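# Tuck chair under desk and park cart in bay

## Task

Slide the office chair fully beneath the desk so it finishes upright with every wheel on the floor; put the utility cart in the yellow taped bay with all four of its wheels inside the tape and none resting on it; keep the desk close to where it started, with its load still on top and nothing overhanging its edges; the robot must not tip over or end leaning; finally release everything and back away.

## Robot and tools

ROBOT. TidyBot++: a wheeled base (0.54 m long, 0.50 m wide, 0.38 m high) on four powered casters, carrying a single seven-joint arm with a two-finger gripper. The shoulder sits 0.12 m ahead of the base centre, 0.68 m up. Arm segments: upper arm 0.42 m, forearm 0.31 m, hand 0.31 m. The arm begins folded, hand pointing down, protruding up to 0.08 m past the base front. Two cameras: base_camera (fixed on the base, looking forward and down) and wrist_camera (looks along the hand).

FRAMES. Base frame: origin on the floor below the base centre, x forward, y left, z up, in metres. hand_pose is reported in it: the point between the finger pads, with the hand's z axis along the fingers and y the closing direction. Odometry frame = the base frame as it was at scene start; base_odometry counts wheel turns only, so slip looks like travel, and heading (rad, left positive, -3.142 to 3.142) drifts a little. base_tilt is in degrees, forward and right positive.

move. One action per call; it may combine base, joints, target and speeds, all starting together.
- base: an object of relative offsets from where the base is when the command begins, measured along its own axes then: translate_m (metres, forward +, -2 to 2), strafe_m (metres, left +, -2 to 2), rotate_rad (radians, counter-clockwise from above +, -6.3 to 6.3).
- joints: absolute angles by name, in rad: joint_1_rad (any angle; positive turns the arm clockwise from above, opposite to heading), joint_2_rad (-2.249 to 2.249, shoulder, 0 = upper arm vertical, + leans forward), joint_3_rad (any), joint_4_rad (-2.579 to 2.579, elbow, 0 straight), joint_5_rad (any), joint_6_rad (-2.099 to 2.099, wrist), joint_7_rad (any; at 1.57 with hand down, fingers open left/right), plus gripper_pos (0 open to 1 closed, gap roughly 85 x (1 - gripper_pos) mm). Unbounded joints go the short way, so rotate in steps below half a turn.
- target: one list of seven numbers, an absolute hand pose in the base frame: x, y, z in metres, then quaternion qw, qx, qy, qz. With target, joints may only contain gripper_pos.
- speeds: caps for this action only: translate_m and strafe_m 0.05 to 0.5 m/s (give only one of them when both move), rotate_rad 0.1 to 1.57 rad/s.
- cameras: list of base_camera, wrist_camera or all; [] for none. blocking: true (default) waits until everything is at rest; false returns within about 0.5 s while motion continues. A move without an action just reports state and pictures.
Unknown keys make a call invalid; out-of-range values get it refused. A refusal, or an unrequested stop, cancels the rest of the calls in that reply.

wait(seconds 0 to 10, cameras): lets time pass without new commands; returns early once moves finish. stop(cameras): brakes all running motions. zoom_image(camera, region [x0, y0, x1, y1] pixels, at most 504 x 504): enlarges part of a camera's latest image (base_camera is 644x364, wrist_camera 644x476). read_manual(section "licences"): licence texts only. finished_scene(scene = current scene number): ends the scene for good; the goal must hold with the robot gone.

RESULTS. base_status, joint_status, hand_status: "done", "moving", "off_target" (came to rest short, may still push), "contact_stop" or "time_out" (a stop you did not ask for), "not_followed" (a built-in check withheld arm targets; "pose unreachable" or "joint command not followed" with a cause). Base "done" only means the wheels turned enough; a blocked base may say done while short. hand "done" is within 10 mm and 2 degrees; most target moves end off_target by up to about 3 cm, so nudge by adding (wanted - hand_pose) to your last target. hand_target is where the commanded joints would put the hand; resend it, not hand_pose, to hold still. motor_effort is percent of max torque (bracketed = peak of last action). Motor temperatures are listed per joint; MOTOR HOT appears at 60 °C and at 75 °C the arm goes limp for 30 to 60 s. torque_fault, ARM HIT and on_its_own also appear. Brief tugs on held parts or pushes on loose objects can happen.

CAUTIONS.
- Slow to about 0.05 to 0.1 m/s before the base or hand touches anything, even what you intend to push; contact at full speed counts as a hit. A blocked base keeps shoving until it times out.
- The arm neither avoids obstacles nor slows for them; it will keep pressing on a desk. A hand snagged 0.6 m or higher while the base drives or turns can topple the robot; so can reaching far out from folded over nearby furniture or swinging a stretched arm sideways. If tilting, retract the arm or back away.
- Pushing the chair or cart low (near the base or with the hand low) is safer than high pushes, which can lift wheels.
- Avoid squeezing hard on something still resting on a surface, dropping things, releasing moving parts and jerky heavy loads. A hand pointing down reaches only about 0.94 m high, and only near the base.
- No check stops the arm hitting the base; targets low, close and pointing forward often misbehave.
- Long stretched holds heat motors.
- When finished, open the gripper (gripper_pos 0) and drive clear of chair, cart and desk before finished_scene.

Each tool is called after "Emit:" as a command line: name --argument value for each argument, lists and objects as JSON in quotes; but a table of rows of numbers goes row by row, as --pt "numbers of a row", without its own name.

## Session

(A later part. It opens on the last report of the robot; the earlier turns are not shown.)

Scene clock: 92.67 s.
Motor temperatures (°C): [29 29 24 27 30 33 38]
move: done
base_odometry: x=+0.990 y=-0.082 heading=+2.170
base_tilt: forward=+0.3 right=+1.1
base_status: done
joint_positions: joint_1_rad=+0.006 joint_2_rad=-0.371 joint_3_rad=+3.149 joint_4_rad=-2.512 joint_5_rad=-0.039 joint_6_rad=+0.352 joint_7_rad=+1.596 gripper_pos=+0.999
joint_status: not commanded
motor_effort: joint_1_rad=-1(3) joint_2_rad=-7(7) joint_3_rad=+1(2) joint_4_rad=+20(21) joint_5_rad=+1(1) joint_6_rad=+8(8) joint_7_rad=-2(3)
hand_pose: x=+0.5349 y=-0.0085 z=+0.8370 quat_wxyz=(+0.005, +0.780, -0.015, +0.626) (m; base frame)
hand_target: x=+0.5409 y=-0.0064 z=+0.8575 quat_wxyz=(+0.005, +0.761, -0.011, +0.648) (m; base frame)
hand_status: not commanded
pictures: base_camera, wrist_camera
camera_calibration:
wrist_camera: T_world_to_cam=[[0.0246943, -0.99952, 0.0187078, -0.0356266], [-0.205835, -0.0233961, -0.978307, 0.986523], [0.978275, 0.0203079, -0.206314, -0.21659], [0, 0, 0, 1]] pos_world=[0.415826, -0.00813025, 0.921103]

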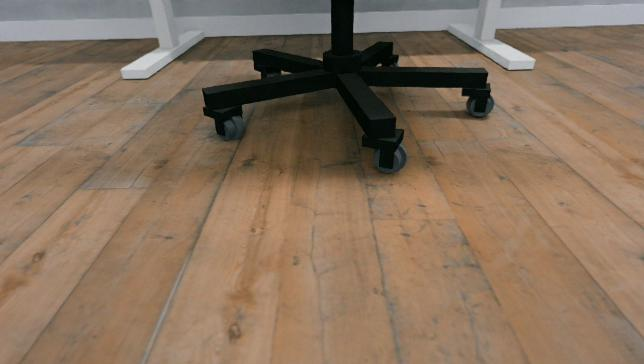

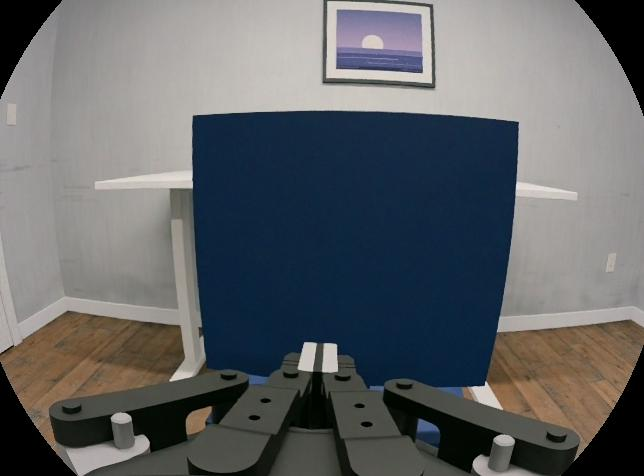

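Emit:
move --base '{"translate_m":0.3,"strafe_m":-0.025}' --speeds '{"translate_m":0.25}' --cameras '[]'

Emit:
move --base '{"translate_m":0.4}' --speeds '{"translate_m":0.08}'

Scene clock: 95.00 s.
Motor temperatures (°C): [29 29 24 27 30 33 38]
move: done
base_odometry: x=+0.842 y=+0.179 heading=+2.170
base_tilt: forward=+0.4 right=+1.1
base_status: done
joint_positions: joint_1_rad=+0.006 joint_2_rad=-0.371 joint_3_rad=+3.149 joint_4_rad=-2.512 joint_5_rad=-0.039 joint_6_rad=+0.352 joint_7_rad=+1.596 gripper_pos=+0.999
joint_status: not commanded
motor_effort: joint_1_rad=-2(2) joint_2_rad=-5(9) joint_3_rad=+1(1) joint_4_rad=+20(21) joint_5_rad=+1(1) joint_6_rad=+8(9) joint_7_rad=-3(3)
hand_pose: x=+0.5350 y=-0.0085 z=+0.8367 quat_wxyz=(+0.005, +0.780, -0.015, +0.626) (m; base frame)
hand_target: x=+0.5409 y=-0.0064 z=+0.8575 quat_wxyz=(+0.005, +0.761, -0.011, +0.648) (m; base frame)
hand_status: not commanded
pictures: none
No camera images: "cameras" was empty.

Scene clock: 100.53 s.
Motor temperatures (°C): [29 29 24 27 30 33 38]
move: done
base_odometry: x=+0.616 y=+0.510 heading=+2.170
base_tilt: forward=+0.4 right=+1.1
base_status: done
joint_positions: joint_1_rad=-0.001 joint_2_rad=-0.378 joint_3_rad=+3.143 joint_4_rad=-2.513 joint_5_rad=-0.039 joint_6_rad=+0.352 joint_7_rad=+1.596 gripper_pos=+0.999
joint_status: not commanded
motor_effort: joint_1_rad=-1(3) joint_2_rad=-6(8) joint_3_rad=+1(4) joint_4_rad=+20(28) joint_5_rad=+1(1) joint_6_rad=+8(11) joint_7_rad=-2(3)
hand_pose: x=+0.5337 y=-0.0029 z=+0.8391 quat_wxyz=(+0.001, +0.778, -0.009, +0.628) (m; base frame)
hand_target: x=+0.5409 y=-0.0064 z=+0.8575 quat_wxyz=(+0.005, +0.761, -0.011, +0.648) (m; base frame)
hand_status: not commanded
pictures: base_camera, wrist_camera
camera_calibration:
wrist_camera: T_world_to_cam=[[0.0372098, -0.999088, 0.0209357, -0.0386162], [-0.200222, -0.0279792, -0.979351, 0.986321], [0.979044, 0.0322496, -0.201081, -0.219874], [0, 0, 0, 1]] pos_world=[0.414187, -0.00389372, 0.92255]

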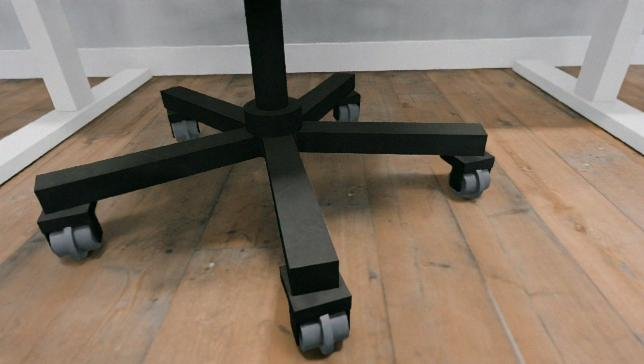

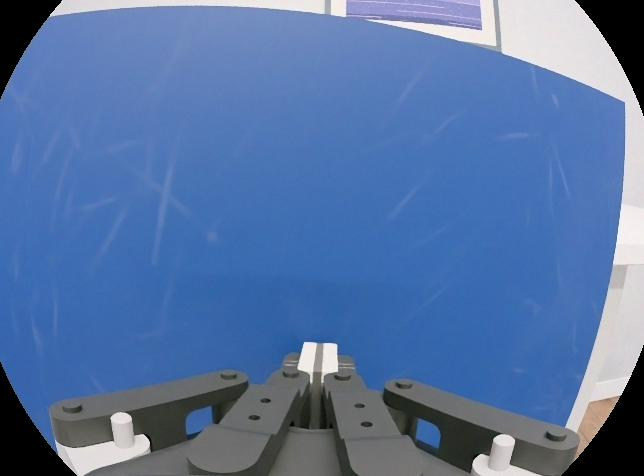

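Emit:
move --base '{"translate_m":-0.04}' --cameras '[]'

Emit:
move --base '{"strafe_m":0.12}'

Emit:
move --base '{"translate_m":0.17}' --speeds '{"translate_m":0.07}'

Scene clock: 101.67 s.
Motor temperatures (°C): [29 29 24 27 30 33 38]
move: done
base_odometry: x=+0.639 y=+0.477 heading=+2.170
base_tilt: forward=+0.4 right=+1.1
base_status: done
joint_positions: joint_1_rad=-0.001 joint_2_rad=-0.375 joint_3_rad=+3.143 joint_4_rad=-2.513 joint_5_rad=-0.039 joint_6_rad=+0.352 joint_7_rad=+1.596 gripper_pos=+0.999
joint_status: not commanded
motor_effort: joint_1_rad=-1(2) joint_2_rad=-6(9) joint_3_rad=+1(2) joint_4_rad=+20(21) joint_5_rad=+1(1) joint_6_rad=+8(8) joint_7_rad=-3(3)
hand_pose: x=+0.5342 y=-0.0029 z=+0.8381 quat_wxyz=(+0.001, +0.779, -0.009, +0.627) (m; base frame)
hand_target: x=+0.5409 y=-0.0064 z=+0.8575 quat_wxyz=(+0.005, +0.761, -0.011, +0.648) (m; base frame)
hand_status: not commanded
pictures: none
No camera images: "cameras" was empty.

Scene clock: 102.90 s.
Motor temperatures (°C): [29 29 24 27 30 33 38]
move: done
base_odometry: x=+0.539 y=+0.409 heading=+2.170
base_tilt: forward=+0.4 right=+1.1
base_status: done
joint_positions: joint_1_rad=-0.001 joint_2_rad=-0.375 joint_3_rad=+3.143 joint_4_rad=-2.513 joint_5_rad=-0.039 joint_6_rad=+0.352 joint_7_rad=+1.596 gripper_pos=+0.999
joint_status: not commanded
motor_effort: joint_1_rad=-2(3) joint_2_rad=-5(7) joint_3_rad=+1(3) joint_4_rad=+20(21) joint_5_rad=+1(1) joint_6_rad=+8(8) joint_7_rad=-2(3)
hand_pose: x=+0.5342 y=-0.0030 z=+0.8381 quat_wxyz=(+0.001, +0.779, -0.009, +0.627) (m; base frame)
hand_target: x=+0.5409 y=-0.0064 z=+0.8575 quat_wxyz=(+0.005, +0.761, -0.011, +0.648) (m; base frame)
hand_status: not commanded
pictures: base_camera, wrist_camera
camera_calibration:
wrist_camera: T_world_to_cam=[[0.0370673, -0.999097, 0.0207844, -0.0385025], [-0.202616, -0.0278807, -0.978861, 0.986354], [0.978557, 0.0320725, -0.203466, -0.218316], [0, 0, 0, 1]] pos_world=[0.414912, -0.00396558, 0.921884]

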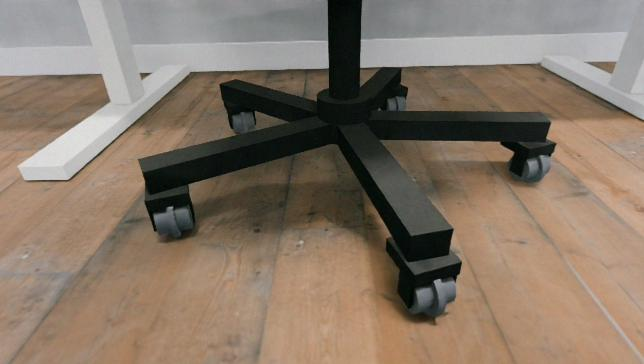

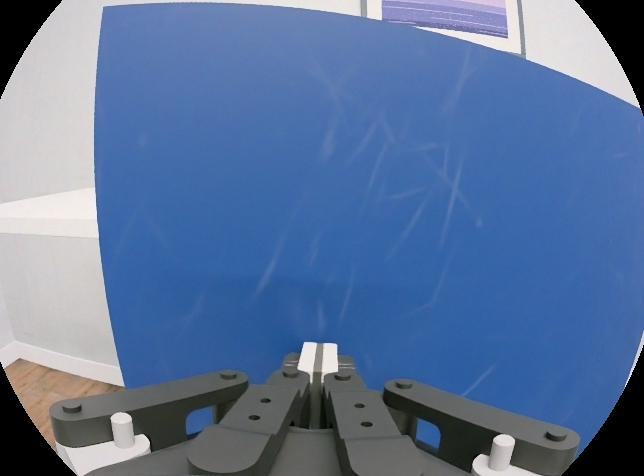

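Scene clock: 105.87 s.
Motor temperatures (°C): [29 29 24 27 30 33 38]
move: done
base_odometry: x=+0.443 y=+0.549 heading=+2.170
base_tilt: forward=+0.4 right=+1.1
base_status: done
joint_positions: joint_1_rad=-0.006 joint_2_rad=-0.375 joint_3_rad=+3.139 joint_4_rad=-2.512 joint_5_rad=-0.039 joint_6_rad=+0.352 joint_7_rad=+1.596 gripper_pos=+0.999
joint_status: not commanded
motor_effort: joint_1_rad=-2(3) joint_2_rad=-6(9) joint_3_rad=+1(6) joint_4_rad=+21(27) joint_5_rad=+1(2) joint_6_rad=+8(12) joint_7_rad=-2(3)
hand_pose: x=+0.5345 y=+0.0006 z=+0.8386 quat_wxyz=(-0.001, +0.779, -0.005, +0.627) (m; base frame)
hand_target: x=+0.5409 y=-0.0064 z=+0.8575 quat_wxyz=(+0.005, +0.761, -0.011, +0.648) (m; base frame)
hand_status: not commanded
pictures: base_camera, wrist_camera
camera_calibration:
wrist_camera: T_world_to_cam=[[0.0451976, -0.998729, 0.0222839, -0.0405103], [-0.201651, -0.0309688, -0.978968, 0.986543], [0.978414, 0.0397534, -0.202795, -0.21911], [0, 0, 0, 1]] pos_world=[0.415149, -0.00119646, 0.922262]

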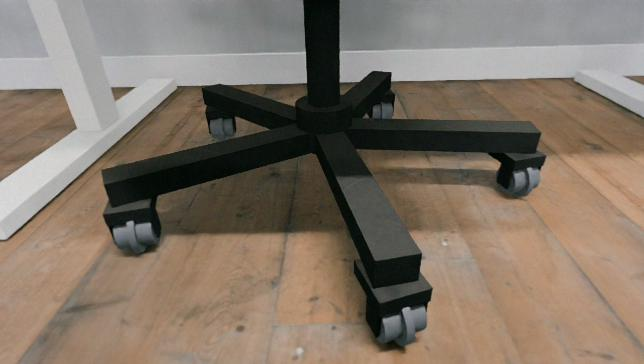

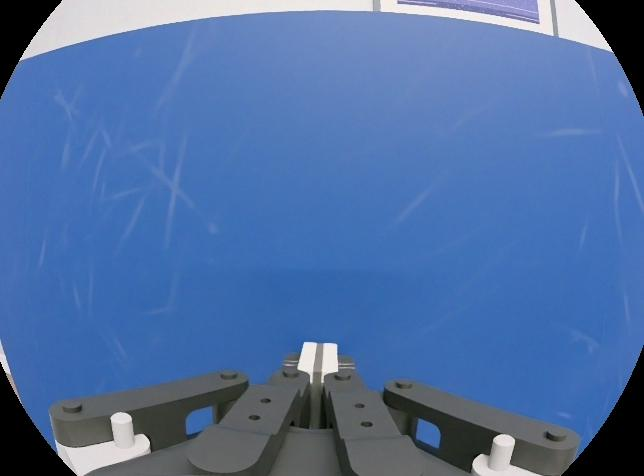

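Emit:
move --base '{"translate_m":0.17}' --speeds '{"translate_m":0.06}'

Scene clock: 111.83 s.
Motor temperatures (°C): [29 29 24 27 30 33 38]
move: time_out
base_odometry: x=+0.349 y=+0.688 heading=+2.175
base_tilt: forward=+0.3 right=+1.1
base_status: translate_m time_out (by the wheels' count: +0.167 of +0.170)
joint_positions: joint_1_rad=-0.019 joint_2_rad=-0.527 joint_3_rad=+3.116 joint_4_rad=-2.620 joint_5_rad=-0.039 joint_6_rad=+0.352 joint_7_rad=+1.596 gripper_pos=+0.999
joint_status: not commanded
motor_effort: joint_1_rad=+4(6) joint_2_rad=+26(33) joint_3_rad=+9(11) joint_4_rad=+42(46) joint_5_rad=-2(3) joint_6_rad=+13(14) joint_7_rad=-2(3)
hand_pose: x=+0.4861 y=+0.0142 z=+0.8361 quat_wxyz=(-0.007, +0.764, +0.011, +0.645) (m; base frame)
hand_target: x=+0.5409 y=-0.0064 z=+0.8575 quat_wxyz=(+0.005, +0.761, -0.011, +0.648) (m; base frame)
hand_status: not commanded
pictures: base_camera, wrist_camera
camera_calibration:
wrist_camera: T_world_to_cam=[[0.0772202, -0.996375, 0.0356953, -0.0515059], [-0.156175, -0.0474484, -0.986589, 0.959298], [0.984706, 0.0706099, -0.159273, -0.212674], [0, 0, 0, 1]] pos_world=[0.363217, 0.00921483, 0.914398]

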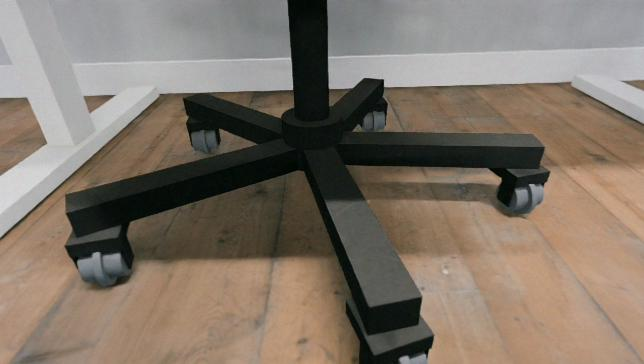

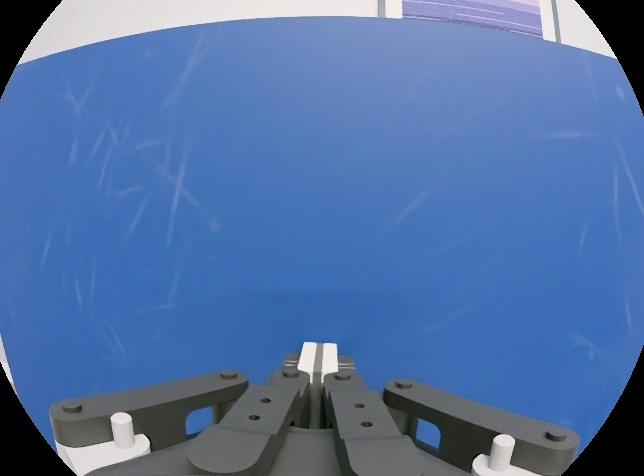

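Emit:
move --base '{"translate_m":-0.25}' --speeds '{"translate_m":0.1}' --cameras '[]'

Emit:
move --base '{"translate_m":-0.4,"strafe_m":-0.5,"rotate_rad":0.4}'

Scene clock: 115.03 s.
Motor temperatures (°C): [29 29 24 27 30 33 38]
move: done
base_odometry: x=+0.492 y=+0.482 heading=+2.174
base_tilt: forward=+0.3 right=+1.1
base_status: done
joint_positions: joint_1_rad=-0.010 joint_2_rad=-0.377 joint_3_rad=+3.137 joint_4_rad=-2.510 joint_5_rad=-0.039 joint_6_rad=+0.352 joint_7_rad=+1.596 gripper_pos=+0.999
joint_status: not commanded
motor_effort: joint_1_rad=-2(4) joint_2_rad=-7(27) joint_3_rad=+1(9) joint_4_rad=+20(40) joint_5_rad=+1(2) joint_6_rad=+8(12) joint_7_rad=-2(3)
hand_pose: x=+0.5343 y=+0.0034 z=+0.8403 quat_wxyz=(-0.002, +0.777, -0.003, +0.629) (m; base frame)
hand_target: x=+0.5409 y=-0.0064 z=+0.8575 quat_wxyz=(+0.005, +0.761, -0.011, +0.648) (m; base frame)
hand_status: not commanded
pictures: none
No camera images: "cameras" was empty.

Scene clock: 117.77 s.
Motor temperatures (°C): [29 29 24 27 30 33 38]
move: done
base_odometry: x=+1.131 y=+0.436 heading=+2.575
base_tilt: forward=+0.4 right=+1.1
base_status: done
joint_positions: joint_1_rad=-0.009 joint_2_rad=-0.376 joint_3_rad=+3.138 joint_4_rad=-2.510 joint_5_rad=-0.039 joint_6_rad=+0.352 joint_7_rad=+1.596 gripper_pos=+0.999
joint_status: not commanded
motor_effort: joint_1_rad=-2(3) joint_2_rad=-8(8) joint_3_rad=+1(3) joint_4_rad=+20(21) joint_5_rad=+1(1) joint_6_rad=+8(8) joint_7_rad=-2(3)
hand_pose: x=+0.5345 y=+0.0026 z=+0.8399 quat_wxyz=(-0.002, +0.778, -0.004, +0.629) (m; base frame)
hand_target: x=+0.5409 y=-0.0064 z=+0.8575 quat_wxyz=(+0.005, +0.761, -0.011, +0.648) (m; base frame)
hand_status: not commanded
pictures: base_camera, wrist_camera
camera_calibration:
wrist_camera: T_world_to_cam=[[0.0496911, -0.998504, 0.0228296, -0.0414385], [-0.198856, -0.0322913, -0.979496, 0.986847], [0.978768, 0.0441324, -0.200164, -0.221369], [0, 0, 0, 1]] pos_world=[0.414969, 0.000259557, 0.923249]

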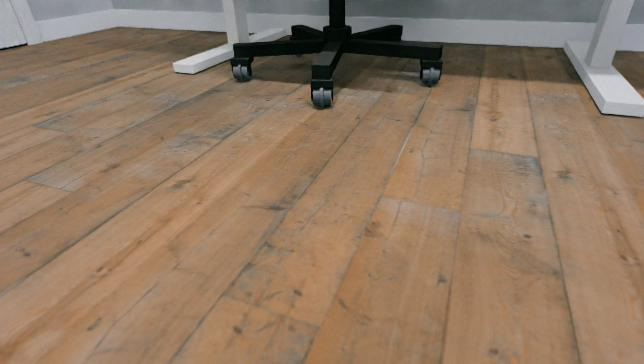

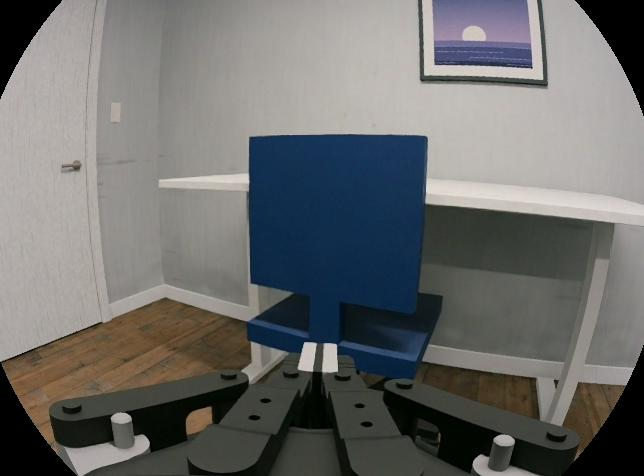

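Emit:
finished_scene --scene 2

The scene is finished: the task was done.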